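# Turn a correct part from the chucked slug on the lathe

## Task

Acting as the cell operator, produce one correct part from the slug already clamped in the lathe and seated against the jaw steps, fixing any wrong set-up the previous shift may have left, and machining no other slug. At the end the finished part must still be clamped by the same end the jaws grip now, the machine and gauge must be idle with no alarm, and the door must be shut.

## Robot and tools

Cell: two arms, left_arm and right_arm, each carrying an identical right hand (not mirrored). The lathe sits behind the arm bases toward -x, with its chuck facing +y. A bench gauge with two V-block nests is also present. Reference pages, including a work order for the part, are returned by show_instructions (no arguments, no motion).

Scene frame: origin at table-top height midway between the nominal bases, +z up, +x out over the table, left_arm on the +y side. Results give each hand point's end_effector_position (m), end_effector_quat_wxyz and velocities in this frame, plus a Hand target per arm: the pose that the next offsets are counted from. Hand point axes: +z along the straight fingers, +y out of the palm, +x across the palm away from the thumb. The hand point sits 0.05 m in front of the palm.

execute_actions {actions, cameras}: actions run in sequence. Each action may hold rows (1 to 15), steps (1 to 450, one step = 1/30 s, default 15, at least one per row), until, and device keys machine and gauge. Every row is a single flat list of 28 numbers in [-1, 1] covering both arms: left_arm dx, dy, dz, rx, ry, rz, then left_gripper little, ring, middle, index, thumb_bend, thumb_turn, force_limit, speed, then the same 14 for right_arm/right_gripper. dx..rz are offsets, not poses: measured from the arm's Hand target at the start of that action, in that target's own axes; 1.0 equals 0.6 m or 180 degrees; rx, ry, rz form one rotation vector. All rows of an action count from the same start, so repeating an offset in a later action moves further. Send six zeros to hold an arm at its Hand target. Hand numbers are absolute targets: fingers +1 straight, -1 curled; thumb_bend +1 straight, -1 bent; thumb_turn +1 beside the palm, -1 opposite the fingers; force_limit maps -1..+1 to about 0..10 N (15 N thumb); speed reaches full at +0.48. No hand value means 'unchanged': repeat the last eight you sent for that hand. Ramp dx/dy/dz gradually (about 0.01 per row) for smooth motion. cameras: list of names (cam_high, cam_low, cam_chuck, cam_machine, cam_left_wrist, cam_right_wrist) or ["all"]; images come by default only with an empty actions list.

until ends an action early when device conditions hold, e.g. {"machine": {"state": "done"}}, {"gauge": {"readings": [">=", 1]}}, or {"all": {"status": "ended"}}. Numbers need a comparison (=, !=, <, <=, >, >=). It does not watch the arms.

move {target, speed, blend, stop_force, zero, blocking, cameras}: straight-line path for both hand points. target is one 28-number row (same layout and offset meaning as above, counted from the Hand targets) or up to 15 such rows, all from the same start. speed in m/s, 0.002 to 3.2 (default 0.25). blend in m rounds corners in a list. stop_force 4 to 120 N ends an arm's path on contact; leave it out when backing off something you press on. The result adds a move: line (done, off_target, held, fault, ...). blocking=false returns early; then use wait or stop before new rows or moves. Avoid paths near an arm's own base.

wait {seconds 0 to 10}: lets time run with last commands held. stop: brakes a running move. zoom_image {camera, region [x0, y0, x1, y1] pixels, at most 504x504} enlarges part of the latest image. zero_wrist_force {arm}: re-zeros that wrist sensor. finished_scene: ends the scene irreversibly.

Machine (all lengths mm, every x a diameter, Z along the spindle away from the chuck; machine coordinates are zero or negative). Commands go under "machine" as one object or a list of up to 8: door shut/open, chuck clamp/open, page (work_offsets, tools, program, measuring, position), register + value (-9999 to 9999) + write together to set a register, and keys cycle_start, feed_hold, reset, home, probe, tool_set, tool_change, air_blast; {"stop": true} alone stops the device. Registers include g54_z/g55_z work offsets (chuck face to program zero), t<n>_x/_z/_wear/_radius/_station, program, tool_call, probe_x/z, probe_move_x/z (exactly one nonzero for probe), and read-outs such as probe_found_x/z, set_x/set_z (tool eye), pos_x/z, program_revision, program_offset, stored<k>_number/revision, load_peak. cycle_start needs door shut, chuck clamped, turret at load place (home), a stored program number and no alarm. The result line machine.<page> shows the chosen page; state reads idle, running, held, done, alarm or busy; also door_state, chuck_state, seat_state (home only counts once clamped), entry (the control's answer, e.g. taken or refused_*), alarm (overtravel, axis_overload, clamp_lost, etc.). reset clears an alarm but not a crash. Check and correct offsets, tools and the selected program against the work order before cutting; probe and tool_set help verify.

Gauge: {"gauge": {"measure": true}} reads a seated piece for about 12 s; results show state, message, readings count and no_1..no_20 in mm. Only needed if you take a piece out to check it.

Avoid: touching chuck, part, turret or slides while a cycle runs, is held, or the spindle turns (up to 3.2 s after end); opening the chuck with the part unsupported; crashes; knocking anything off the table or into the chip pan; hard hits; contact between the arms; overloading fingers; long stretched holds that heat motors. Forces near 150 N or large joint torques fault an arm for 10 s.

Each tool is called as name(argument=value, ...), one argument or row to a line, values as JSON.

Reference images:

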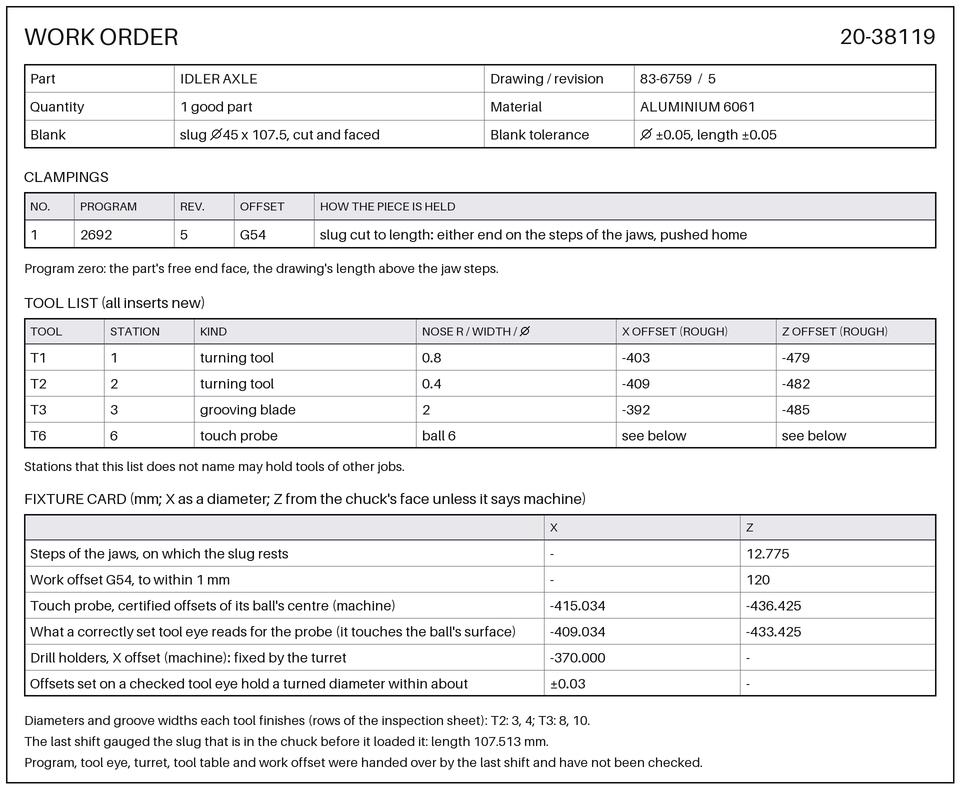

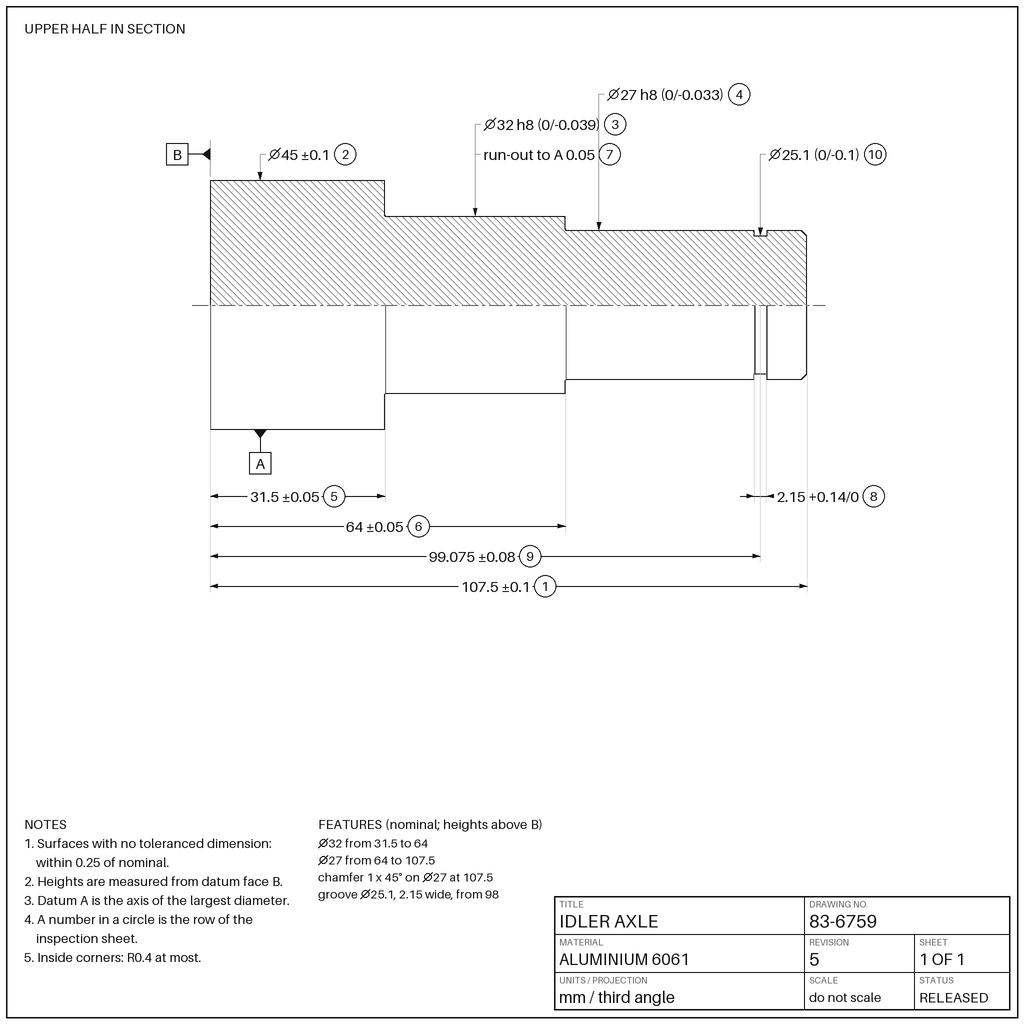

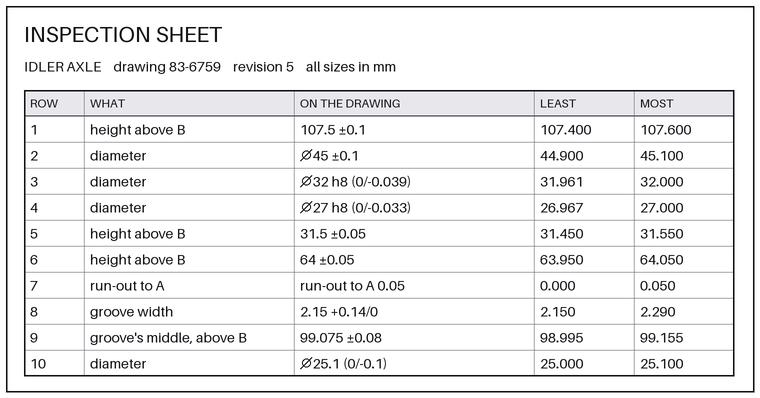

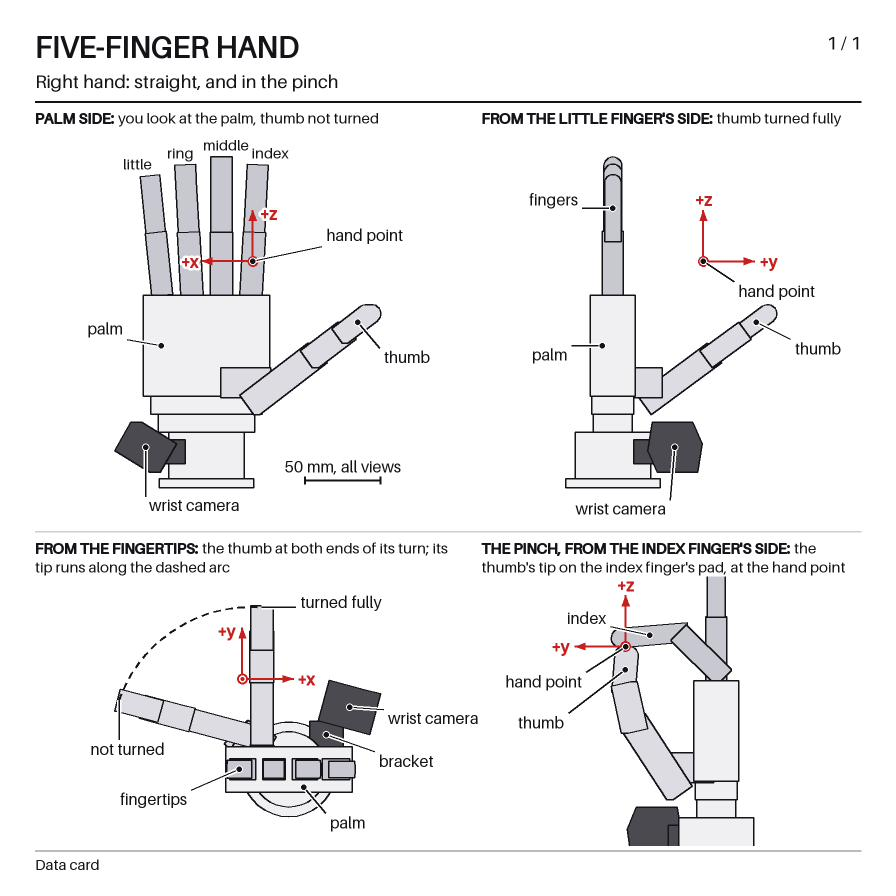

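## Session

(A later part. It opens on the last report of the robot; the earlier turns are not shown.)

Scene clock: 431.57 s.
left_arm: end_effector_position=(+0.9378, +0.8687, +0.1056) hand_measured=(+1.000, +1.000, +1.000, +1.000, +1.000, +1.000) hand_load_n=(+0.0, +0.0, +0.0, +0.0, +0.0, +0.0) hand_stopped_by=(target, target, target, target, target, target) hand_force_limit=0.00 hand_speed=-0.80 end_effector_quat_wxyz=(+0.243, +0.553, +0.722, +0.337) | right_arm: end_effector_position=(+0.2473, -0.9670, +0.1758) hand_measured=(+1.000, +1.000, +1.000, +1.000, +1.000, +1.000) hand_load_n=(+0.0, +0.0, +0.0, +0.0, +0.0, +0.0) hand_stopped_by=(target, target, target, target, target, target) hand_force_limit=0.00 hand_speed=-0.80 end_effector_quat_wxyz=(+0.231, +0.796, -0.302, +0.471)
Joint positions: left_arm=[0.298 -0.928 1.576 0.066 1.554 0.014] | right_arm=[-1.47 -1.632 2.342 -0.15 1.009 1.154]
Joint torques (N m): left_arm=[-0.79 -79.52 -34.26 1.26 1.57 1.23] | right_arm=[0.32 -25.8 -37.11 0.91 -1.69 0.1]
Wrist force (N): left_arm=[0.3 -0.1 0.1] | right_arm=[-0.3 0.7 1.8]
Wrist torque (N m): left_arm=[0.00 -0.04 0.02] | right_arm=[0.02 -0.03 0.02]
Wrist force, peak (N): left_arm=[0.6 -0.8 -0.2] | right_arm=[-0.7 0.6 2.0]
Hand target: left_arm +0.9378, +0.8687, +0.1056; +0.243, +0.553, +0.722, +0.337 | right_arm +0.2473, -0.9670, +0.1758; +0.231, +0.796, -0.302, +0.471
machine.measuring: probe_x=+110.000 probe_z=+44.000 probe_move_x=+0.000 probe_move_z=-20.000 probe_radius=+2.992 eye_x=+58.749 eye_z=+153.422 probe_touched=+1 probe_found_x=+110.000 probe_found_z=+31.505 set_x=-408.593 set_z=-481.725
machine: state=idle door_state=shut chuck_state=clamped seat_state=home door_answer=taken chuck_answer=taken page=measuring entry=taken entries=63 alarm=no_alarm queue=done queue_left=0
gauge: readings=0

execute_actions(
  actions=[
    {"machine": [{"register": "t1_station", "value": 3, "write": true}, {"register": "t3_station", "value": 1, "write": true}, {"register": "g54_z", "value": 121.001, "write": true}, {"register": "t2_x_wear", "value": 0.1, "write": true}, {"register": "tool_call", "value": 1, "write": true}, {"tool_change": true}, {"tool_set": true}], "steps": 450, "until": {"machine": {"queue": ["!=", "running"], "state": ["!=", "busy"]}}},
    {"steps": 300, "until": {"machine": {"queue": ["!=", "running"], "state": ["!=", "busy"]}}},
  ],
)

execute_actions(
  actions=[
    {"machine": [{"register": "tool_call", "value": 3, "write": true}, {"tool_change": true}, {"tool_set": true}], "steps": 450, "until": {"machine": {"queue": ["!=", "running"], "state": ["!=", "busy"]}}},
    {"steps": 300, "until": {"machine": {"queue": ["!=", "running"], "state": ["!=", "busy"]}}},
  ],
)

execute_actions(
  actions=[
    {"machine": [{"home": true}, {"page": "work_offsets"}], "steps": 100, "until": {"machine": {"queue": ["!=", "running"], "state": ["!=", "busy"]}}},
    {"machine": {"page": "tools"}, "steps": 5},
  ],
)

Scene clock: 464.40 s.
left_arm: end_effector_position=(+0.9378, +0.8687, +0.1056) hand_measured=(+1.000, +1.000, +1.000, +1.000, +1.000, +1.000) hand_load_n=(+0.0, +0.0, +0.0, +0.0, +0.0, +0.0) hand_stopped_by=(target, target, target, target, target, target) hand_force_limit=0.00 hand_speed=-0.80 end_effector_quat_wxyz=(+0.243, +0.553, +0.722, +0.337) | right_arm: end_effector_position=(+0.2473, -0.9670, +0.1758) hand_measured=(+1.000, +1.000, +1.000, +1.000, +1.000, +1.000) hand_load_n=(+0.0, +0.0, +0.0, +0.0, +0.0, +0.0) hand_stopped_by=(target, target, target, target, target, target) hand_force_limit=0.00 hand_speed=-0.80 end_effector_quat_wxyz=(+0.231, +0.796, -0.302, +0.471)
Joint positions: left_arm=[0.298 -0.928 1.576 0.066 1.554 0.014] | right_arm=[-1.47 -1.632 2.342 -0.15 1.009 1.154]
Joint torques (N m): left_arm=[1.21 -79.65 -33.58 0.89 1.26 1.02] | right_arm=[0.25 -27.46 -36.13 1.6 -1.7 -0.3]
Wrist force (N): left_arm=[0.3 -0.4 0.0] | right_arm=[-0.3 0.6 2.1]
Wrist torque (N m): left_arm=[-0.02 -0.05 0.00] | right_arm=[-0.02 -0.05 0.02]
Wrist force, peak (N): left_arm=[0.9 -0.4 0.3] | right_arm=[-0.2 0.7 2.4]
Hand target: left_arm +0.9378, +0.8687, +0.1056; +0.243, +0.553, +0.722, +0.337 | right_arm +0.2473, -0.9670, +0.1758; +0.231, +0.796, -0.302, +0.471
machine.measuring: probe_x=+110.000 probe_z=+44.000 probe_move_x=+0.000 probe_move_z=-20.000 probe_radius=+2.992 eye_x=+58.749 eye_z=+153.422 probe_touched=+1 probe_found_x=+110.000 probe_found_z=+31.505 set_x=-403.071 set_z=-479.491
machine: state=idle door_state=shut chuck_state=clamped seat_state=home door_answer=taken chuck_answer=taken page=measuring entry=taken entries=70 alarm=no_alarm queue=done queue_left=0
gauge: readings=0

Scene clock: 483.20 s.
left_arm: end_effector_position=(+0.9378, +0.8687, +0.1056) hand_measured=(+1.000, +1.000, +1.000, +1.000, +1.000, +1.000) hand_load_n=(+0.0, -0.5, +0.0, +0.0, +0.0, +0.0) hand_stopped_by=(target, target, target, target, target, target) hand_force_limit=0.00 hand_speed=-0.80 end_effector_quat_wxyz=(+0.243, +0.553, +0.722, +0.337) | right_arm: end_effector_position=(+0.2473, -0.9670, +0.1758) hand_measured=(+1.000, +1.000, +1.000, +1.000, +1.000, +1.000) hand_load_n=(+0.0, +0.0, +0.0, +0.0, +0.0, +0.0) hand_stopped_by=(target, target, target, target, target, target) hand_force_limit=0.00 hand_speed=-0.80 end_effector_quat_wxyz=(+0.231, +0.796, -0.302, +0.471)
Joint positions: left_arm=[0.298 -0.928 1.576 0.066 1.554 0.014] | right_arm=[-1.47 -1.632 2.342 -0.15 1.009 1.154]
Joint torques (N m): left_arm=[-2.47 -80.2 -32.77 0.65 1.39 0.67] | right_arm=[1.24 -27.72 -38.27 0.98 -1.88 -0.17]
Wrist force (N): left_arm=[0.4 -0.4 0.3] | right_arm=[-0.5 0.7 2.1]
Wrist torque (N m): left_arm=[-0.04 -0.07 0.01] | right_arm=[-0.01 -0.02 0.01]
Wrist force, peak (N): left_arm=[0.8 -0.3 -0.2] | right_arm=[-0.3 0.6 2.4]
Hand target: left_arm +0.9378, +0.8687, +0.1056; +0.243, +0.553, +0.722, +0.337 | right_arm +0.2473, -0.9670, +0.1758; +0.231, +0.796, -0.302, +0.471
machine.measuring: probe_x=+110.000 probe_z=+44.000 probe_move_x=+0.000 probe_move_z=-20.000 probe_radius=+2.992 eye_x=+58.749 eye_z=+153.422 probe_touched=+1 probe_found_x=+110.000 probe_found_z=+31.505 set_x=-392.323 set_z=-484.577
machine: state=idle door_state=shut chuck_state=clamped seat_state=home door_answer=taken chuck_answer=taken page=measuring entry=taken entries=73 alarm=no_alarm queue=done queue_left=0
gauge: readings=0

Scene clock: 483.83 s.
left_arm: end_effector_position=(+0.9378, +0.8687, +0.1056) hand_measured=(+1.000, +1.000, +1.000, +1.000, +1.000, +1.000) hand_load_n=(+0.0, +0.0, +0.0, +0.0, +0.0, +0.0) hand_stopped_by=(target, target, target, target, target, target) hand_force_limit=0.00 hand_speed=-0.80 end_effector_quat_wxyz=(+0.243, +0.553, +0.722, +0.337) | right_arm: end_effector_position=(+0.2473, -0.9670, +0.1758) hand_measured=(+1.000, +1.000, +1.000, +1.000, +1.000, +1.000) hand_load_n=(+0.0, +0.0, +0.0, +0.0, +0.0, +0.0) hand_stopped_by=(target, target, target, target, target, target) hand_force_limit=0.00 hand_speed=-0.80 end_effector_quat_wxyz=(+0.231, +0.796, -0.302, +0.471)
Joint positions: left_arm=[0.298 -0.928 1.576 0.066 1.554 0.014] | right_arm=[-1.47 -1.632 2.342 -0.15 1.009 1.154]
Joint torques (N m): left_arm=[-2.93 -78.1 -34.75 0.93 1.07 0.73] | right_arm=[1.18 -28.9 -38.13 0.98 -1.76 0.46]
Wrist force (N): left_arm=[0.1 -0.2 0.2] | right_arm=[-0.1 0.5 1.9]
Wrist torque (N m): left_arm=[-0.03 -0.03 0.00] | right_arm=[-0.04 -0.05 0.02]
Wrist force, peak (N): left_arm=[0.4 -0.5 -0.2] | right_arm=[-0.5 0.8 2.3]
Hand target: left_arm +0.9378, +0.8687, +0.1056; +0.243, +0.553, +0.722, +0.337 | right_arm +0.2473, -0.9670, +0.1758; +0.231, +0.796, -0.302, +0.471
machine.tools: t1_x=-403.065 t1_x_wear=+0.000 t1_z=-479.496 t1_z_wear=+0.000 t1_radius=+0.800 t1_station=+3.000 t2_x=-408.603 t2_x_wear=+0.100 t2_z=-481.728 t2_z_wear=+0.000 t2_radius=+0.400 t2_station=+2.000 t3_x=-392.339 t3_x_wear=+0.000 t3_z=-484.577 t3_z_wear=+0.000 t3_radius=+0.000 t3_station=+1.000 t4_x=-370.000 t4_x_wear=+0.000 t4_z=-431.182 t4_z_wear=+0.000 t4_radius=+0.000 t4_station=+4.000 t5_x=-397.620 t5_x_wear=+0.000 t5_z=-417.187 t5_z_wear=+0.000 t5_radius=+0.400 t5_station=+5.000 t6_x=-415.034 t6_x_wear=+0.000 t6_z=-436.425 t6_z_wear=+0.000 t6_radius=+3.000 t6_station=+6.000
machine: state=idle door_state=shut chuck_state=clamped seat_state=home door_answer=taken chuck_answer=taken page=tools entry=taken entries=74 alarm=no_alarm queue=done queue_left=0
gauge: readings=0

execute_actions(
  actions=[
    {"machine": {"page": "program", "cycle_start": true}, "steps": 450, "until": {"machine": {"state": ["!=", "running"]}}},
  ],
  cameras=["cam_machine"],
)

Scene clock: 501.30 s.
left_arm: end_effector_position=(+0.9378, +0.8687, +0.1056) hand_measured=(+1.000, +1.000, +1.000, +1.000, +1.000, +1.000) hand_load_n=(+0.0, +0.0, +0.0, +0.0, +0.0, +0.0) hand_stopped_by=(target, target, target, target, target, target) hand_force_limit=0.00 hand_speed=-0.80 end_effector_quat_wxyz=(+0.243, +0.553, +0.722, +0.337) | right_arm: end_effector_position=(+0.2473, -0.9670, +0.1758) hand_measured=(+1.000, +1.000, +1.000, +1.000, +1.000, +1.000) hand_load_n=(+0.0, +0.0, +0.0, +0.0, +0.0, +0.0) hand_stopped_by=(target, target, target, target, target, target) hand_force_limit=0.00 hand_speed=-0.80 end_effector_quat_wxyz=(+0.231, +0.796, -0.302, +0.471)
Joint positions: left_arm=[0.298 -0.928 1.576 0.066 1.554 0.014] | right_arm=[-1.47 -1.632 2.342 -0.15 1.009 1.154]
Joint torques (N m): left_arm=[-0.78 -80.05 -34.73 0.74 1.76 0.94] | right_arm=[-1.45 -24.11 -37.39 1.42 -1.59 -0.17]
Wrist force (N): left_arm=[0.4 -0.5 0.1] | right_arm=[-0.2 0.6 1.7]
Wrist torque (N m): left_arm=[-0.05 -0.07 0.01] | right_arm=[0.00 -0.05 0.03]
Wrist force, peak (N): left_arm=[0.6 -0.5 0.6] | right_arm=[0.0 0.5 2.7]
Hand target: left_arm +0.9378, +0.8687, +0.1056; +0.243, +0.553, +0.722, +0.337 | right_arm +0.2473, -0.9670, +0.1758; +0.231, +0.796, -0.302, +0.471
machine.program: program=+2692 tool_call=+3 tool_in_place=+1 program_revision=+5 program_offset=+54 load_peak=+0 stored1_number=+3890 stored1_revision=+3 stored2_number=+3060 stored2_revision=+2 stored3_number=+2692 stored3_revision=+5 stored4_number=+0 stored4_revision=+0 cycles=+0
machine: state=running door_state=shut chuck_state=clamped seat_state=home door_answer=taken chuck_answer=taken page=program entry=taken entries=75 alarm=no_alarm queue=running queue_left=0
gauge: readings=0
Images, in order (width x height): cam_machine 672x504.

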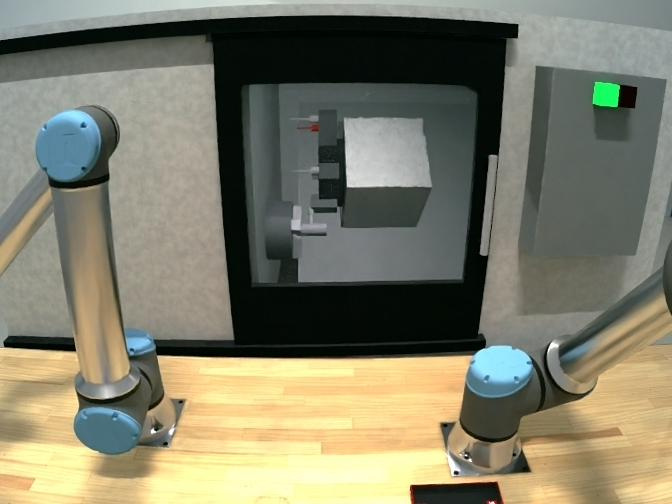

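execute_actions(
  actions=[
    {"steps": 450, "until": {"machine": {"state": ["!=", "running"]}}},
    {"steps": 450, "until": {"machine": {"state": ["!=", "running"]}}},
  ],
  cameras=["cam_chuck"],
)

execute_actions(
  actions=[
    {"steps": 450, "until": {"machine": {"state": ["!=", "running"]}}},
    {"steps": 450, "until": {"machine": {"state": ["!=", "running"]}}},
  ],
  cameras=["cam_chuck"],
)

Scene clock: 535.17 s.
left_arm: end_effector_position=(+0.9378, +0.8687, +0.1056) hand_measured=(+1.000, +1.000, +1.000, +1.000, +1.000, +1.000) hand_load_n=(+0.0, +0.0, +0.0, +0.0, +0.0, +0.0) hand_stopped_by=(target, target, target, target, target, target) hand_force_limit=0.00 hand_speed=-0.80 end_effector_quat_wxyz=(+0.243, +0.553, +0.722, +0.337) | right_arm: end_effector_position=(+0.2473, -0.9670, +0.1758) hand_measured=(+1.000, +1.000, +1.000, +1.000, +1.000, +1.000) hand_load_n=(+0.0, +0.0, +0.0, +0.0, +0.0, +0.0) hand_stopped_by=(target, target, target, target, target, target) hand_force_limit=0.00 hand_speed=-0.80 end_effector_quat_wxyz=(+0.231, +0.796, -0.302, +0.471)
Joint positions: left_arm=[0.298 -0.928 1.576 0.066 1.554 0.014] | right_arm=[-1.47 -1.632 2.342 -0.15 1.009 1.154]
Joint torques (N m): left_arm=[-0.92 -81.13 -33.66 0.98 1.34 0.76] | right_arm=[-2.9 -26.3 -38.78 1.24 -1.59 -0.27]
Wrist force (N): left_arm=[0.5 -0.3 0.0] | right_arm=[-0.1 0.6 2.0]
Wrist torque (N m): left_arm=[-0.03 -0.07 0.02] | right_arm=[-0.03 -0.05 0.02]
Wrist force, peak (N): left_arm=[0.6 -0.2 0.9] | right_arm=[-0.1 0.3 2.7]
Hand target: left_arm +0.9378, +0.8687, +0.1056; +0.243, +0.553, +0.722, +0.337 | right_arm +0.2473, -0.9670, +0.1758; +0.231, +0.796, -0.302, +0.471
machine.program: program=+2692 tool_call=+3 tool_in_place=+1 program_revision=+5 program_offset=+54 load_peak=+10 stored1_number=+3890 stored1_revision=+3 stored2_number=+3060 stored2_revision=+2 stored3_number=+2692 stored3_revision=+5 stored4_number=+0 stored4_revision=+0 cycles=+0
machine: state=running door_state=shut chuck_state=clamped seat_state=home door_answer=taken chuck_answer=taken page=program entry=taken entries=75 alarm=no_alarm queue=running queue_left=0
gauge: readings=0
Images, in order (width x height): cam_chuck 672x504.

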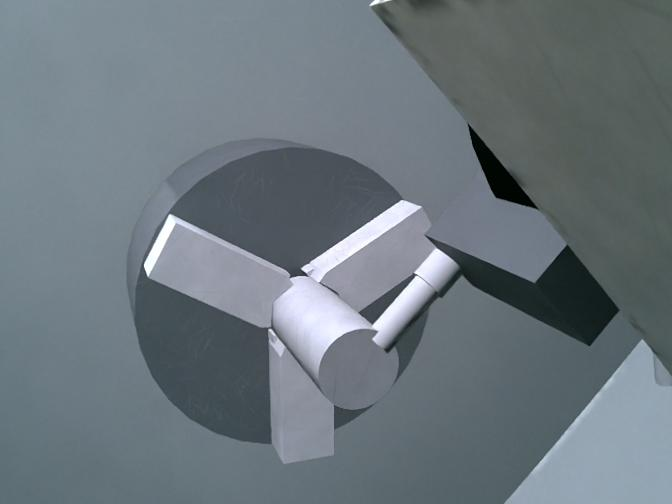

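Scene clock: 565.37 s.
left_arm: end_effector_position=(+0.9378, +0.8687, +0.1056) hand_measured=(+1.000, +1.000, +1.000, +1.000, +1.000, +1.000) hand_load_n=(+0.0, +0.0, +0.0, +0.0, +0.0, +0.0) hand_stopped_by=(target, target, target, target, target, target) hand_force_limit=0.00 hand_speed=-0.80 end_effector_quat_wxyz=(+0.243, +0.553, +0.722, +0.337) | right_arm: end_effector_position=(+0.2473, -0.9670, +0.1758) hand_measured=(+1.000, +1.000, +1.000, +1.000, +1.000, +1.000) hand_load_n=(+0.0, +0.0, +0.0, +0.0, +0.0, +0.0) hand_stopped_by=(target, target, target, target, target, target) hand_force_limit=0.00 hand_speed=-0.80 end_effector_quat_wxyz=(+0.231, +0.796, -0.302, +0.471)
Joint positions: left_arm=[0.298 -0.928 1.576 0.066 1.554 0.014] | right_arm=[-1.47 -1.632 2.342 -0.15 1.009 1.154]
Joint torques (N m): left_arm=[-0.02 -78.82 -33.15 0.82 1.55 0.87] | right_arm=[-0.21 -28.64 -38.29 1.63 -1.5 0.35]
Wrist force (N): left_arm=[0.5 -0.3 0.1] | right_arm=[-0.7 0.9 2.4]
Wrist torque (N m): left_arm=[-0.02 -0.08 0.02] | right_arm=[0.00 0.01 0.01]
Wrist force, peak (N): left_arm=[0.8 -0.7 0.2] | right_arm=[-0.2 0.8 2.6]
Hand target: left_arm +0.9378, +0.8687, +0.1056; +0.243, +0.553, +0.722, +0.337 | right_arm +0.2473, -0.9670, +0.1758; +0.231, +0.796, -0.302, +0.471
machine.program: program=+2692 tool_call=+3 tool_in_place=+2 program_revision=+5 program_offset=+54 load_peak=+11 stored1_number=+3890 stored1_revision=+3 stored2_number=+3060 stored2_revision=+2 stored3_number=+2692 stored3_revision=+5 stored4_number=+0 stored4_revision=+0 cycles=+0
machine: state=running door_state=shut chuck_state=clamped seat_state=home door_answer=taken chuck_answer=taken page=program entry=taken entries=75 alarm=no_alarm queue=running queue_left=0
gauge: readings=0
Images, in order (width x height): cam_chuck 672x504.

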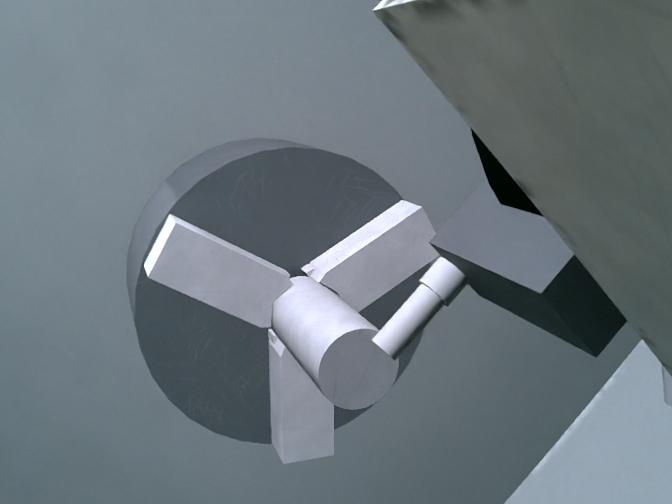

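execute_actions(
  actions=[
    {"steps": 450, "until": {"machine": {"state": ["!=", "running"]}}},
    {"steps": 450, "until": {"machine": {"state": ["!=", "running"]}}},
    {"steps": 450, "until": {"machine": {"state": ["!=", "running"]}}},
  ],
  cameras=["cam_chuck"],
)

Scene clock: 604.77 s.
left_arm: end_effector_position=(+0.9378, +0.8687, +0.1056) hand_measured=(+1.000, +1.000, +1.000, +1.000, +1.000, +1.000) hand_load_n=(+0.0, +0.0, +0.0, +0.0, +0.0, +0.0) hand_stopped_by=(target, target, target, target, target, target) hand_force_limit=0.00 hand_speed=-0.80 end_effector_quat_wxyz=(+0.243, +0.553, +0.722, +0.337) | right_arm: end_effector_position=(+0.2473, -0.9670, +0.1758) hand_measured=(+1.000, +1.000, +1.000, +1.000, +1.000, +1.000) hand_load_n=(+0.0, +0.0, +0.0, +0.0, +0.0, +0.0) hand_stopped_by=(target, target, target, target, target, target) hand_force_limit=0.00 hand_speed=-0.80 end_effector_quat_wxyz=(+0.231, +0.796, -0.302, +0.471)
Joint positions: left_arm=[0.298 -0.928 1.576 0.066 1.554 0.014] | right_arm=[-1.47 -1.632 2.342 -0.15 1.009 1.154]
Joint torques (N m): left_arm=[-1.51 -78.08 -33.94 0.92 0.87 1.02] | right_arm=[2.67 -24.75 -37.74 1.15 -1.32 -0.26]
Wrist force (N): left_arm=[0.4 -0.3 -0.2] | right_arm=[-0.3 0.7 2.3]
Wrist torque (N m): left_arm=[-0.01 -0.06 0.00] | right_arm=[-0.03 -0.04 0.01]
Wrist force, peak (N): left_arm=[0.8 -0.6 0.4] | right_arm=[-0.4 0.8 3.0]
Hand target: left_arm +0.9378, +0.8687, +0.1056; +0.243, +0.553, +0.722, +0.337 | right_arm +0.2473, -0.9670, +0.1758; +0.231, +0.796, -0.302, +0.471
machine.program: program=+2692 tool_call=+3 tool_in_place=+3 program_revision=+5 program_offset=+54 load_peak=+11 stored1_number=+3890 stored1_revision=+3 stored2_number=+3060 stored2_revision=+2 stored3_number=+2692 stored3_revision=+5 stored4_number=+0 stored4_revision=+0 cycles=+1
machine: state=done door_state=shut chuck_state=clamped seat_state=home door_answer=taken chuck_answer=taken page=program entry=taken entries=75 alarm=no_alarm queue=done queue_left=0
gauge: readings=0
Images, in order (width x height): cam_chuck 672x504.

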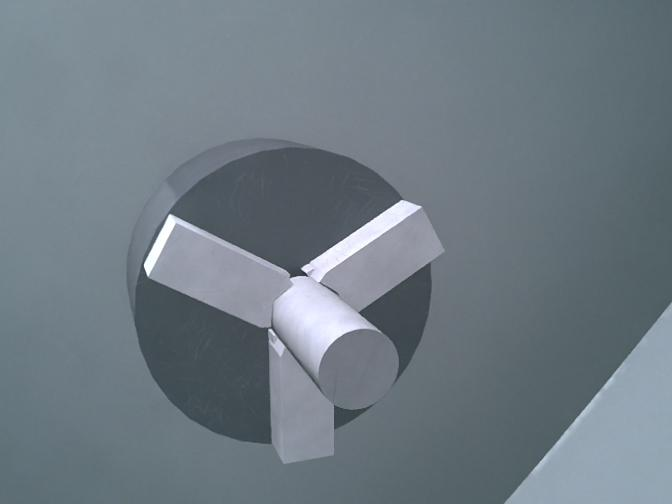

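execute_actions(
  actions=[
    {"machine": [{"register": "tool_call", "value": 6, "write": true}, {"tool_change": true}, {"page": "measuring"}], "steps": 300, "until": {"machine": {"queue": ["!=", "running"], "state": ["!=", "busy"]}}},
  ],
  cameras=["cam_chuck", "cam_machine"],
)

execute_actions(
  actions=[
    {"machine": [{"register": "probe_x", "value": 39.5, "write": true}, {"register": "probe_z", "value": 130, "write": true}, {"register": "probe_move_z", "value": -20, "write": true}], "steps": 15, "until": {"machine": {"queue": ["!=", "running"], "state": ["!=", "busy"]}}},
  ],
)

Scene clock: 615.27 s.
left_arm: end_effector_position=(+0.9378, +0.8687, +0.1056) hand_measured=(+1.000, +1.000, +1.000, +1.000, +1.000, +1.000) hand_load_n=(+0.0, +0.0, +0.0, +0.0, +0.0, +0.0) hand_stopped_by=(target, target, target, target, target, target) hand_force_limit=0.00 hand_speed=-0.80 end_effector_quat_wxyz=(+0.243, +0.553, +0.722, +0.337) | right_arm: end_effector_position=(+0.2473, -0.9670, +0.1758) hand_measured=(+1.000, +1.000, +1.000, +1.000, +1.000, +1.000) hand_load_n=(+0.0, +0.0, +0.0, +0.0, +0.0, +0.0) hand_stopped_by=(target, target, target, target, target, target) hand_force_limit=0.00 hand_speed=-0.80 end_effector_quat_wxyz=(+0.231, +0.796, -0.302, +0.471)
Joint positions: left_arm=[0.298 -0.928 1.576 0.066 1.554 0.014] | right_arm=[-1.47 -1.632 2.342 -0.15 1.009 1.154]
Joint torques (N m): left_arm=[-1.86 -79.64 -33.42 1.03 1.16 0.76] | right_arm=[-1.69 -27.44 -38.88 1.41 -1.56 -0.22]
Wrist force (N): left_arm=[0.3 -0.1 0.3] | right_arm=[-0.3 0.7 1.8]
Wrist torque (N m): left_arm=[0.01 -0.05 0.01] | right_arm=[0.01 -0.04 0.03]
Wrist force, peak (N): left_arm=[0.5 0.0 0.9] | right_arm=[-0.9 0.6 2.8]
Hand target: left_arm +0.9378, +0.8687, +0.1056; +0.243, +0.553, +0.722, +0.337 | right_arm +0.2473, -0.9670, +0.1758; +0.231, +0.796, -0.302, +0.471
machine.measuring: probe_x=+110.000 probe_z=+44.000 probe_move_x=+0.000 probe_move_z=-20.000 probe_radius=+2.992 eye_x=+58.749 eye_z=+153.422 probe_touched=+1 probe_found_x=+110.000 probe_found_z=+31.505 set_x=-392.323 set_z=-484.577
machine: state=done door_state=shut chuck_state=clamped seat_state=home door_answer=taken chuck_answer=taken page=measuring entry=taken entries=77 alarm=no_alarm queue=done queue_left=0
gauge: readings=0
Images, in order (width x height): cam_chuck 672x504, cam_machine 672x504.

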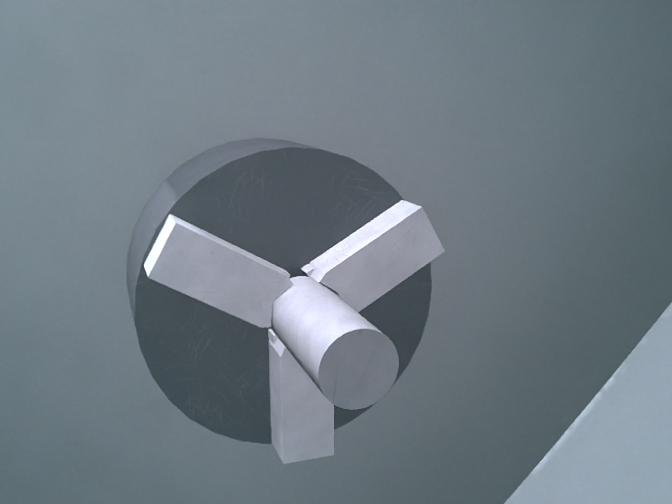

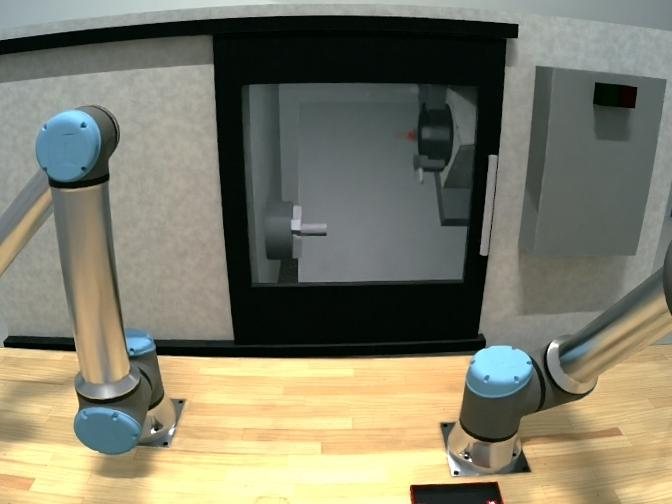

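Scene clock: 615.97 s.
left_arm: end_effector_position=(+0.9378, +0.8687, +0.1056) hand_measured=(+1.000, +1.000, +1.000, +1.000, +1.000, +1.000) hand_load_n=(+0.0, +0.0, +0.0, +0.0, +0.0, +0.0) hand_stopped_by=(target, target, target, target, target, target) hand_force_limit=0.00 hand_speed=-0.80 end_effector_quat_wxyz=(+0.243, +0.553, +0.722, +0.337) | right_arm: end_effector_position=(+0.2473, -0.9670, +0.1758) hand_measured=(+1.000, +1.000, +1.000, +1.000, +1.000, +1.000) hand_load_n=(+0.0, +0.0, +0.0, +0.0, +0.0, +0.0) hand_stopped_by=(target, target, target, target, target, target) hand_force_limit=0.00 hand_speed=-0.80 end_effector_quat_wxyz=(+0.231, +0.796, -0.302, +0.471)
Joint positions: left_arm=[0.298 -0.928 1.576 0.066 1.554 0.014] | right_arm=[-1.47 -1.632 2.342 -0.15 1.009 1.154]
Joint torques (N m): left_arm=[0.08 -80.94 -33.63 1.36 1.43 0.53] | right_arm=[0.91 -26.9 -38.71 1.37 -1.34 0.11]
Wrist force (N): left_arm=[0.4 -0.3 0.1] | right_arm=[-0.1 0.9 2.3]
Wrist torque (N m): left_arm=[-0.02 -0.06 0.01] | right_arm=[0.01 -0.08 0.04]
Wrist force, peak (N): left_arm=[0.6 -0.6 0.5] | right_arm=[-0.2 0.6 2.6]
Hand target: left_arm +0.9378, +0.8687, +0.1056; +0.243, +0.553, +0.722, +0.337 | right_arm +0.2473, -0.9670, +0.1758; +0.231, +0.796, -0.302, +0.471
machine.measuring: probe_x=+39.500 probe_z=+130.000 probe_move_x=+0.000 probe_move_z=-20.000 probe_radius=+2.992 eye_x=+58.749 eye_z=+153.422 probe_touched=+1 probe_found_x=+110.000 probe_found_z=+31.505 set_x=-392.323 set_z=-484.577
machine: state=done door_state=shut chuck_state=clamped seat_state=home door_answer=taken chuck_answer=taken page=measuring entry=taken entries=80 alarm=no_alarm queue=done queue_left=0
gauge: readings=0

execute_actions(
  actions=[
    {"machine": [{"register": "probe_x", "value": 56, "write": true}, {"register": "probe_z", "value": 95, "write": true}, {"register": "probe_move_z", "value": 0, "write": true}, {"register": "probe_move_x", "value": -30, "write": true}, {"probe": true}], "steps": 450, "until": {"machine": {"queue": ["!=", "running"], "state": ["!=", "busy"]}}},
  ],
)

execute_actions(
  actions=[
    {"machine": [{"register": "probe_z", "value": 60, "write": true}, {"probe": true}], "steps": 450, "until": {"machine": {"queue": ["!=", "running"], "state": ["!=", "busy"]}}},
  ],
)

Scene clock: 627.87 s.
left_arm: end_effector_position=(+0.9378, +0.8687, +0.1056) hand_measured=(+1.000, +1.000, +1.000, +1.000, +1.000, +1.000) hand_load_n=(+0.0, +0.0, +0.0, +0.0, +0.0, +0.0) hand_stopped_by=(target, target, target, target, target, target) hand_force_limit=0.00 hand_speed=-0.80 end_effector_quat_wxyz=(+0.243, +0.553, +0.722, +0.337) | right_arm: end_effector_position=(+0.2473, -0.9670, +0.1758) hand_measured=(+1.000, +1.000, +1.000, +1.000, +1.000, +1.000) hand_load_n=(+0.0, +0.0, +0.0, +0.0, +0.0, +0.0) hand_stopped_by=(target, target, target, target, target, target) hand_force_limit=0.00 hand_speed=-0.80 end_effector_quat_wxyz=(+0.231, +0.796, -0.302, +0.471)
Joint positions: left_arm=[0.298 -0.928 1.576 0.066 1.554 0.014] | right_arm=[-1.47 -1.632 2.342 -0.15 1.009 1.154]
Joint torques (N m): left_arm=[-0.22 -77.85 -33.45 1.18 1.19 0.93] | right_arm=[1.48 -25.08 -39.79 1.07 -1.45 -0.17]
Wrist force (N): left_arm=[0.3 -0.1 0.0] | right_arm=[-0.1 0.6 2.6]
Wrist torque (N m): left_arm=[0.00 -0.06 0.01] | right_arm=[-0.06 -0.08 0.03]
Wrist force, peak (N): left_arm=[0.7 -0.6 0.1] | right_arm=[-0.7 0.4 2.8]
Hand target: left_arm +0.9378, +0.8687, +0.1056; +0.243, +0.553, +0.722, +0.337 | right_arm +0.2473, -0.9670, +0.1758; +0.231, +0.796, -0.302, +0.471
machine.measuring: probe_x=+56.000 probe_z=+95.000 probe_move_x=-30.000 probe_move_z=+0.000 probe_radius=+2.992 eye_x=+58.749 eye_z=+153.422 probe_touched=+1 probe_found_x=+27.071 probe_found_z=+95.000 set_x=-392.323 set_z=-484.577
machine: state=done door_state=shut chuck_state=clamped seat_state=home door_answer=taken chuck_answer=taken page=measuring entry=taken entries=85 alarm=no_alarm queue=done queue_left=0
gauge: readings=0

Scene clock: 634.20 s.
left_arm: end_effector_position=(+0.9378, +0.8687, +0.1056) hand_measured=(+1.000, +1.000, +1.000, +1.000, +1.000, +1.000) hand_load_n=(+0.0, +0.0, +0.0, +0.0, +0.0, +0.0) hand_stopped_by=(target, target, target, target, target, target) hand_force_limit=0.00 hand_speed=-0.80 end_effector_quat_wxyz=(+0.243, +0.553, +0.722, +0.337) | right_arm: end_effector_position=(+0.2473, -0.9670, +0.1758) hand_measured=(+1.000, +1.000, +1.000, +1.000, +1.000, +1.000) hand_load_n=(+0.0, +0.0, +0.0, +0.0, +0.0, +0.0) hand_stopped_by=(target, target, target, target, target, target) hand_force_limit=0.00 hand_speed=-0.80 end_effector_quat_wxyz=(+0.231, +0.796, -0.302, +0.471)
Joint positions: left_arm=[0.298 -0.928 1.576 0.066 1.554 0.014] | right_arm=[-1.47 -1.632 2.342 -0.15 1.009 1.154]
Joint torques (N m): left_arm=[-0.21 -78.91 -34.01 0.99 1.2 1.18] | right_arm=[0.37 -27.23 -38.1 1.73 -1.84 0.48]
Wrist force (N): left_arm=[0.3 -0.2 0.2] | right_arm=[0.1 0.6 2.2]
Wrist torque (N m): left_arm=[-0.02 -0.05 0.01] | right_arm=[-0.04 -0.09 0.04]
Wrist force, peak (N): left_arm=[0.5 -0.7 0.3] | right_arm=[-0.3 0.9 2.8]
Hand target: left_arm +0.9378, +0.8687, +0.1056; +0.243, +0.553, +0.722, +0.337 | right_arm +0.2473, -0.9670, +0.1758; +0.231, +0.796, -0.302, +0.471
machine.measuring: probe_x=+56.000 probe_z=+60.000 probe_move_x=-30.000 probe_move_z=+0.000 probe_radius=+2.992 eye_x=+58.749 eye_z=+153.422 probe_touched=+1 probe_found_x=+32.068 probe_found_z=+60.000 set_x=-392.323 set_z=-484.577
machine: state=done door_state=shut chuck_state=clamped seat_state=home door_answer=taken chuck_answer=taken page=measuring entry=taken entries=87 alarm=no_alarm queue=done queue_left=0
gauge: readings=0

execute_actions(
  actions=[
    {"machine": [{"register": "probe_x", "value": 41, "write": true}, {"register": "probe_z", "value": 56, "write": true}, {"register": "probe_move_x", "value": 0, "write": true}, {"register": "probe_move_z", "value": -16, "write": true}, {"probe": true}], "steps": 450, "until": {"machine": {"queue": ["!=", "running"], "state": ["!=", "busy"]}}},
  ],
)

execute_actions(
  actions=[
    {"machine": [{"register": "probe_x", "value": 12, "write": true}, {"register": "probe_z", "value": 126, "write": true}, {"register": "probe_move_z", "value": -10, "write": true}, {"probe": true}], "steps": 450, "until": {"machine": {"queue": ["!=", "running"], "state": ["!=", "busy"]}}},
  ],
)

Scene clock: 649.97 s.
left_arm: end_effector_position=(+0.9378, +0.8687, +0.1056) hand_measured=(+1.000, +1.000, +1.000, +1.000, +1.000, +1.000) hand_load_n=(+0.0, +0.0, +0.0, +0.0, +0.0, +0.0) hand_stopped_by=(target, target, target, target, target, target) hand_force_limit=0.00 hand_speed=-0.80 end_effector_quat_wxyz=(+0.243, +0.553, +0.722, +0.337) | right_arm: end_effector_position=(+0.2473, -0.9670, +0.1758) hand_measured=(+1.000, +1.000, +1.000, +1.000, +1.000, +1.000) hand_load_n=(+0.0, +0.0, -0.5, +0.0, +0.0, +0.0) hand_stopped_by=(target, target, target, target, target, target) hand_force_limit=0.00 hand_speed=-0.80 end_effector_quat_wxyz=(+0.231, +0.796, -0.302, +0.471)
Joint positions: left_arm=[0.298 -0.928 1.576 0.066 1.554 0.014] | right_arm=[-1.47 -1.632 2.342 -0.15 1.009 1.154]
Joint torques (N m): left_arm=[-0.41 -80.22 -35.24 0.36 1.14 0.64] | right_arm=[-2.44 -26.07 -39.77 1.17 -1.62 -0.04]
Wrist force (N): left_arm=[0.4 -0.2 0.0] | right_arm=[-0.5 0.8 1.9]
Wrist torque (N m): left_arm=[0.00 -0.07 0.02] | right_arm=[0.01 -0.01 0.01]
Wrist force, peak (N): left_arm=[0.3 -0.6 0.8] | right_arm=[-0.1 1.1 2.8]
Hand target: left_arm +0.9378, +0.8687, +0.1056; +0.243, +0.553, +0.722, +0.337 | right_arm +0.2473, -0.9670, +0.1758; +0.231, +0.796, -0.302, +0.471
machine.measuring: probe_x=+41.000 probe_z=+56.000 probe_move_x=+0.000 probe_move_z=-16.000 probe_radius=+2.992 eye_x=+58.749 eye_z=+153.422 probe_touched=+1 probe_found_x=+41.000 probe_found_z=+44.997 set_x=-392.323 set_z=-484.577
machine: state=done door_state=shut chuck_state=clamped seat_state=home door_answer=taken chuck_answer=taken page=measuring entry=taken entries=92 alarm=no_alarm queue=done queue_left=0
gauge: readings=0

Scene clock: 655.80 s.
left_arm: end_effector_position=(+0.9378, +0.8687, +0.1056) hand_measured=(+1.000, +1.000, +1.000, +1.000, +1.000, +1.000) hand_load_n=(+0.0, +0.0, +0.0, +0.0, +0.0, +0.0) hand_stopped_by=(target, target, target, target, target, target) hand_force_limit=0.00 hand_speed=-0.80 end_effector_quat_wxyz=(+0.243, +0.553, +0.722, +0.337) | right_arm: end_effector_position=(+0.2473, -0.9670, +0.1758) hand_measured=(+1.000, +1.000, +1.000, +1.000, +1.000, +1.000) hand_load_n=(+0.0, +0.0, +0.0, +0.0, +0.0, +0.0) hand_stopped_by=(target, target, target, target, target, target) hand_force_limit=0.00 hand_speed=-0.80 end_effector_quat_wxyz=(+0.231, +0.796, -0.302, +0.471)
Joint positions: left_arm=[0.298 -0.928 1.576 0.066 1.554 0.014] | right_arm=[-1.47 -1.632 2.342 -0.15 1.009 1.154]
Joint torques (N m): left_arm=[-2.17 -79.64 -35.4 0.83 1.78 1.08] | right_arm=[-0.51 -26.45 -38.53 1.27 -1.97 0.26]
Wrist force (N): left_arm=[0.7 -0.2 0.1] | right_arm=[-0.1 0.7 2.1]
Wrist torque (N m): left_arm=[-0.03 -0.11 0.03] | right_arm=[-0.01 -0.04 0.02]
Wrist force, peak (N): left_arm=[0.5 -0.6 0.8] | right_arm=[-1.0 0.9 2.7]
Hand target: left_arm +0.9378, +0.8687, +0.1056; +0.243, +0.553, +0.722, +0.337 | right_arm +0.2473, -0.9670, +0.1758; +0.231, +0.796, -0.302, +0.471
machine.measuring: probe_x=+12.000 probe_z=+126.000 probe_move_x=+0.000 probe_move_z=-10.000 probe_radius=+2.992 eye_x=+58.749 eye_z=+153.422 probe_touched=+1 probe_found_x=+12.000 probe_found_z=+121.015 set_x=-392.323 set_z=-484.577
machine: state=done door_state=shut chuck_state=clamped seat_state=home door_answer=taken chuck_answer=taken page=measuring entry=taken entries=96 alarm=no_alarm queue=done queue_left=0
gauge: readings=0

execute_actions(
  actions=[
    {"machine": [{"page": "tools"}, {"register": "t2_x_wear", "value": 0.013, "write": true}, {"cycle_start": true}], "steps": 450, "until": {"machine": {"state": ["!=", "running"], "queue": ["!=", "running"]}}},
    {"steps": 450, "until": {"machine": {"state": ["!=", "running"]}}},
    {"steps": 450, "until": {"machine": {"state": ["!=", "running"]}}},
    {"steps": 450, "until": {"machine": {"state": ["!=", "running"]}}},
    {"steps": 450, "until": {"machine": {"state": ["!=", "running"]}}},
    {"steps": 450, "until": {"machine": {"state": ["!=", "running"]}}},
    {"steps": 450, "until": {"machine": {"state": ["!=", "running"]}}},
    {"steps": 450, "until": {"machine": {"state": ["!=", "running"]}}},
  ],
)

Scene clock: 756.17 s.
left_arm: end_effector_position=(+0.9378, +0.8687, +0.1056) hand_measured=(+1.000, +1.000, +1.000, +1.000, +1.000, +1.000) hand_load_n=(+0.0, +0.0, +0.0, +0.0, +0.0, +0.0) hand_stopped_by=(target, target, target, target, target, target) hand_force_limit=0.00 hand_speed=-0.80 end_effector_quat_wxyz=(+0.243, +0.553, +0.722, +0.337) | right_arm: end_effector_position=(+0.2473, -0.9670, +0.1758) hand_measured=(+1.000, +1.000, +1.000, +1.000, +1.000, +1.000) hand_load_n=(+0.0, +0.0, +0.5, +0.0, +0.0, +0.0) hand_stopped_by=(target, target, target, target, target, target) hand_force_limit=0.00 hand_speed=-0.80 end_effector_quat_wxyz=(+0.231, +0.796, -0.302, +0.471)
Joint positions: left_arm=[0.298 -0.928 1.576 0.066 1.554 0.014] | right_arm=[-1.47 -1.632 2.342 -0.15 1.009 1.154]
Joint torques (N m): left_arm=[-2.07 -79.22 -33.9 0.59 1.25 0.98] | right_arm=[1.19 -28.68 -40.49 1.02 -1.48 0.39]
Wrist force (N): left_arm=[0.3 -0.3 0.2] | right_arm=[-0.4 0.7 2.6]
Wrist torque (N m): left_arm=[-0.05 -0.06 0.00] | right_arm=[-0.03 -0.02 0.01]
Wrist force, peak (N): left_arm=[0.8 -0.7 0.6] | right_arm=[-0.2 0.9 3.2]
Hand target: left_arm +0.9378, +0.8687, +0.1056; +0.243, +0.553, +0.722, +0.337 | right_arm +0.2473, -0.9670, +0.1758; +0.231, +0.796, -0.302, +0.471
machine.tools: t1_x=-403.065 t1_x_wear=+0.000 t1_z=-479.496 t1_z_wear=+0.000 t1_radius=+0.800 t1_station=+3.000 t2_x=-408.603 t2_x_wear=+0.013 t2_z=-481.728 t2_z_wear=+0.000 t2_radius=+0.400 t2_station=+2.000 t3_x=-392.339 t3_x_wear=+0.000 t3_z=-484.577 t3_z_wear=+0.000 t3_radius=+0.000 t3_station=+1.000 t4_x=-370.000 t4_x_wear=+0.000 t4_z=-431.182 t4_z_wear=+0.000 t4_radius=+0.000 t4_station=+4.000 t5_x=-397.620 t5_x_wear=+0.000 t5_z=-417.187 t5_z_wear=+0.000 t5_radius=+0.400 t5_station=+5.000 t6_x=-415.034 t6_x_wear=+0.000 t6_z=-436.425 t6_z_wear=+0.000 t6_radius=+3.000 t6_station=+6.000
machine: state=running door_state=shut chuck_state=clamped seat_state=home door_answer=taken chuck_answer=taken page=tools entry=taken entries=98 alarm=no_alarm queue=running queue_left=0
gauge: readings=0
not seen at rest: the call's real time ran out, and the robot may still be moving.

execute_actions(
  actions=[
    {"steps": 450, "until": {"machine": {"state": ["!=", "running"]}}},
    {"steps": 450, "until": {"machine": {"state": ["!=", "running"]}}},
  ],
)

execute_actions(
  actions=[
    {"machine": [{"page": "measuring"}, {"register": "tool_call", "value": 6, "write": true}, {"tool_change": true}, {"register": "probe_x", "value": 56, "write": true}, {"register": "probe_z", "value": 95, "write": true}, {"register": "probe_move_z", "value": 0, "write": true}, {"register": "probe_move_x", "value": -30, "write": true}, {"probe": true}], "steps": 450, "until": {"machine": {"queue": ["!=", "running"], "state": ["!=", "busy"]}}},
    {"steps": 300, "until": {"machine": {"queue": ["!=", "running"], "state": ["!=", "busy"]}}},
  ],
)

execute_actions(
  actions=[
    {"machine": [{"register": "probe_z", "value": 60, "write": true}, {"probe": true}], "steps": 450, "until": {"machine": {"queue": ["!=", "running"], "state": ["!=", "busy"]}}},
  ],
)

Scene clock: 782.23 s.
left_arm: end_effector_position=(+0.9378, +0.8687, +0.1056) hand_measured=(+1.000, +1.000, +1.000, +1.000, +1.000, +1.000) hand_load_n=(+0.0, +0.0, +0.0, +0.0, +0.0, +0.0) hand_stopped_by=(target, target, target, target, target, target) hand_force_limit=0.00 hand_speed=-0.80 end_effector_quat_wxyz=(+0.243, +0.553, +0.722, +0.337) | right_arm: end_effector_position=(+0.2473, -0.9670, +0.1758) hand_measured=(+1.000, +1.000, +1.000, +1.000, +1.000, +1.000) hand_load_n=(+0.0, +0.0, +0.5, +0.0, +0.5, +0.0) hand_stopped_by=(target, target, target, target, target, target) hand_force_limit=0.00 hand_speed=-0.80 end_effector_quat_wxyz=(+0.231, +0.796, -0.302, +0.471)
Joint positions: left_arm=[0.298 -0.928 1.576 0.066 1.554 0.014] | right_arm=[-1.47 -1.632 2.342 -0.15 1.009 1.154]
Joint torques (N m): left_arm=[-0.25 -79.52 -33.5 1 1.41 1.08] | right_arm=[-0.3 -27.23 -39.3 0.78 -1.71 -0.05]
Wrist force (N): left_arm=[0.3 -0.6 0.3] | right_arm=[-0.2 0.6 2.6]
Wrist torque (N m): left_arm=[-0.08 -0.06 0.00] | right_arm=[-0.06 -0.06 0.02]
Wrist force, peak (N): left_arm=[0.6 -0.6 0.6] | right_arm=[-0.3 0.7 3.5]
Hand target: left_arm +0.9378, +0.8687, +0.1056; +0.243, +0.553, +0.722, +0.337 | right_arm +0.2473, -0.9670, +0.1758; +0.231, +0.796, -0.302, +0.471
machine.tools: t1_x=-403.065 t1_x_wear=+0.000 t1_z=-479.496 t1_z_wear=+0.000 t1_radius=+0.800 t1_station=+3.000 t2_x=-408.603 t2_x_wear=+0.013 t2_z=-481.728 t2_z_wear=+0.000 t2_radius=+0.400 t2_station=+2.000 t3_x=-392.339 t3_x_wear=+0.000 t3_z=-484.577 t3_z_wear=+0.000 t3_radius=+0.000 t3_station=+1.000 t4_x=-370.000 t4_x_wear=+0.000 t4_z=-431.182 t4_z_wear=+0.000 t4_radius=+0.000 t4_station=+4.000 t5_x=-397.620 t5_x_wear=+0.000 t5_z=-417.187 t5_z_wear=+0.000 t5_radius=+0.400 t5_station=+5.000 t6_x=-415.034 t6_x_wear=+0.000 t6_z=-436.425 t6_z_wear=+0.000 t6_radius=+3.000 t6_station=+6.000
machine: state=done door_state=shut chuck_state=clamped seat_state=home door_answer=taken chuck_answer=taken page=tools entry=taken entries=98 alarm=no_alarm queue=done queue_left=0
gauge: readings=0

Scene clock: 795.60 s.
left_arm: end_effector_position=(+0.9378, +0.8687, +0.1056) hand_measured=(+1.000, +1.000, +1.000, +1.000, +1.000, +1.000) hand_load_n=(+0.0, +0.0, +0.0, +0.0, +0.0, +0.0) hand_stopped_by=(target, target, target, target, target, target) hand_force_limit=0.00 hand_speed=-0.80 end_effector_quat_wxyz=(+0.243, +0.553, +0.722, +0.337) | right_arm: end_effector_position=(+0.2473, -0.9670, +0.1758) hand_measured=(+1.000, +1.000, +1.000, +1.000, +1.000, +1.000) hand_load_n=(-0.5, +0.0, +0.0, +0.0, +0.0, +0.0) hand_stopped_by=(target, target, target, target, target, target) hand_force_limit=0.00 hand_speed=-0.80 end_effector_quat_wxyz=(+0.231, +0.796, -0.302, +0.471)
Joint positions: left_arm=[0.298 -0.928 1.576 0.066 1.554 0.014] | right_arm=[-1.47 -1.632 2.342 -0.15 1.009 1.154]
Joint torques (N m): left_arm=[-3.06 -77.78 -33.58 0.83 1.13 0.6] | right_arm=[0.77 -27.56 -40.82 1.17 -1.38 0.03]
Wrist force (N): left_arm=[0.2 -0.3 0.2] | right_arm=[-0.3 0.5 2.7]
Wrist torque (N m): left_arm=[-0.02 -0.05 0.01] | right_arm=[-0.08 -0.06 0.01]
Wrist force, peak (N): left_arm=[0.7 -0.8 0.5] | right_arm=[-0.4 1.1 3.4]
Hand target: left_arm +0.9378, +0.8687, +0.1056; +0.243, +0.553, +0.722, +0.337 | right_arm +0.2473, -0.9670, +0.1758; +0.231, +0.796, -0.302, +0.471
machine.measuring: probe_x=+56.000 probe_z=+95.000 probe_move_x=-30.000 probe_move_z=+0.000 probe_radius=+2.992 eye_x=+58.749 eye_z=+153.422 probe_touched=+1 probe_found_x=+26.977 probe_found_z=+95.000 set_x=-392.323 set_z=-484.577
machine: state=done door_state=shut chuck_state=clamped seat_state=home door_answer=taken chuck_answer=taken page=measuring entry=taken entries=105 alarm=no_alarm queue=done queue_left=0
gauge: readings=0

Scene clock: 801.93 s.
left_arm: end_effector_position=(+0.9378, +0.8687, +0.1056) hand_measured=(+1.000, +1.000, +1.000, +1.000, +1.000, +1.000) hand_load_n=(+0.0, +0.0, +0.0, +0.0, +0.0, +0.0) hand_stopped_by=(target, target, target, target, target, target) hand_force_limit=0.00 hand_speed=-0.80 end_effector_quat_wxyz=(+0.243, +0.553, +0.722, +0.337) | right_arm: end_effector_position=(+0.2473, -0.9670, +0.1758) hand_measured=(+1.000, +1.000, +1.000, +1.000, +1.000, +1.000) hand_load_n=(+0.0, +0.5, +0.0, +0.0, +0.0, +0.0) hand_stopped_by=(target, target, target, target, target, target) hand_force_limit=0.00 hand_speed=-0.80 end_effector_quat_wxyz=(+0.231, +0.796, -0.302, +0.471)
Joint positions: left_arm=[0.298 -0.928 1.576 0.066 1.554 0.014] | right_arm=[-1.47 -1.632 2.342 -0.15 1.009 1.154]
Joint torques (N m): left_arm=[-0.87 -79.12 -33.64 0.83 1.19 0.78] | right_arm=[-0.71 -28.68 -40.89 1.17 -1.56 0.2]
Wrist force (N): left_arm=[0.5 -0.3 0.4] | right_arm=[-0.3 1.0 2.5]
Wrist torque (N m): left_arm=[-0.04 -0.09 0.02] | right_arm=[0.01 -0.04 0.03]
Wrist force, peak (N): left_arm=[0.7 -0.6 0.3] | right_arm=[-0.7 0.9 3.3]
Hand target: left_arm +0.9378, +0.8687, +0.1056; +0.243, +0.553, +0.722, +0.337 | right_arm +0.2473, -0.9670, +0.1758; +0.231, +0.796, -0.302, +0.471
machine.measuring: probe_x=+56.000 probe_z=+60.000 probe_move_x=-30.000 probe_move_z=+0.000 probe_radius=+2.992 eye_x=+58.749 eye_z=+153.422 probe_touched=+1 probe_found_x=+31.979 probe_found_z=+60.000 set_x=-392.323 set_z=-484.577
machine: state=done door_state=shut chuck_state=clamped seat_state=home door_answer=taken chuck_answer=taken page=measuring entry=taken entries=107 alarm=no_alarm queue=done queue_left=0
gauge: readings=0

finished_scene(
)

The scene is finished: the task was done.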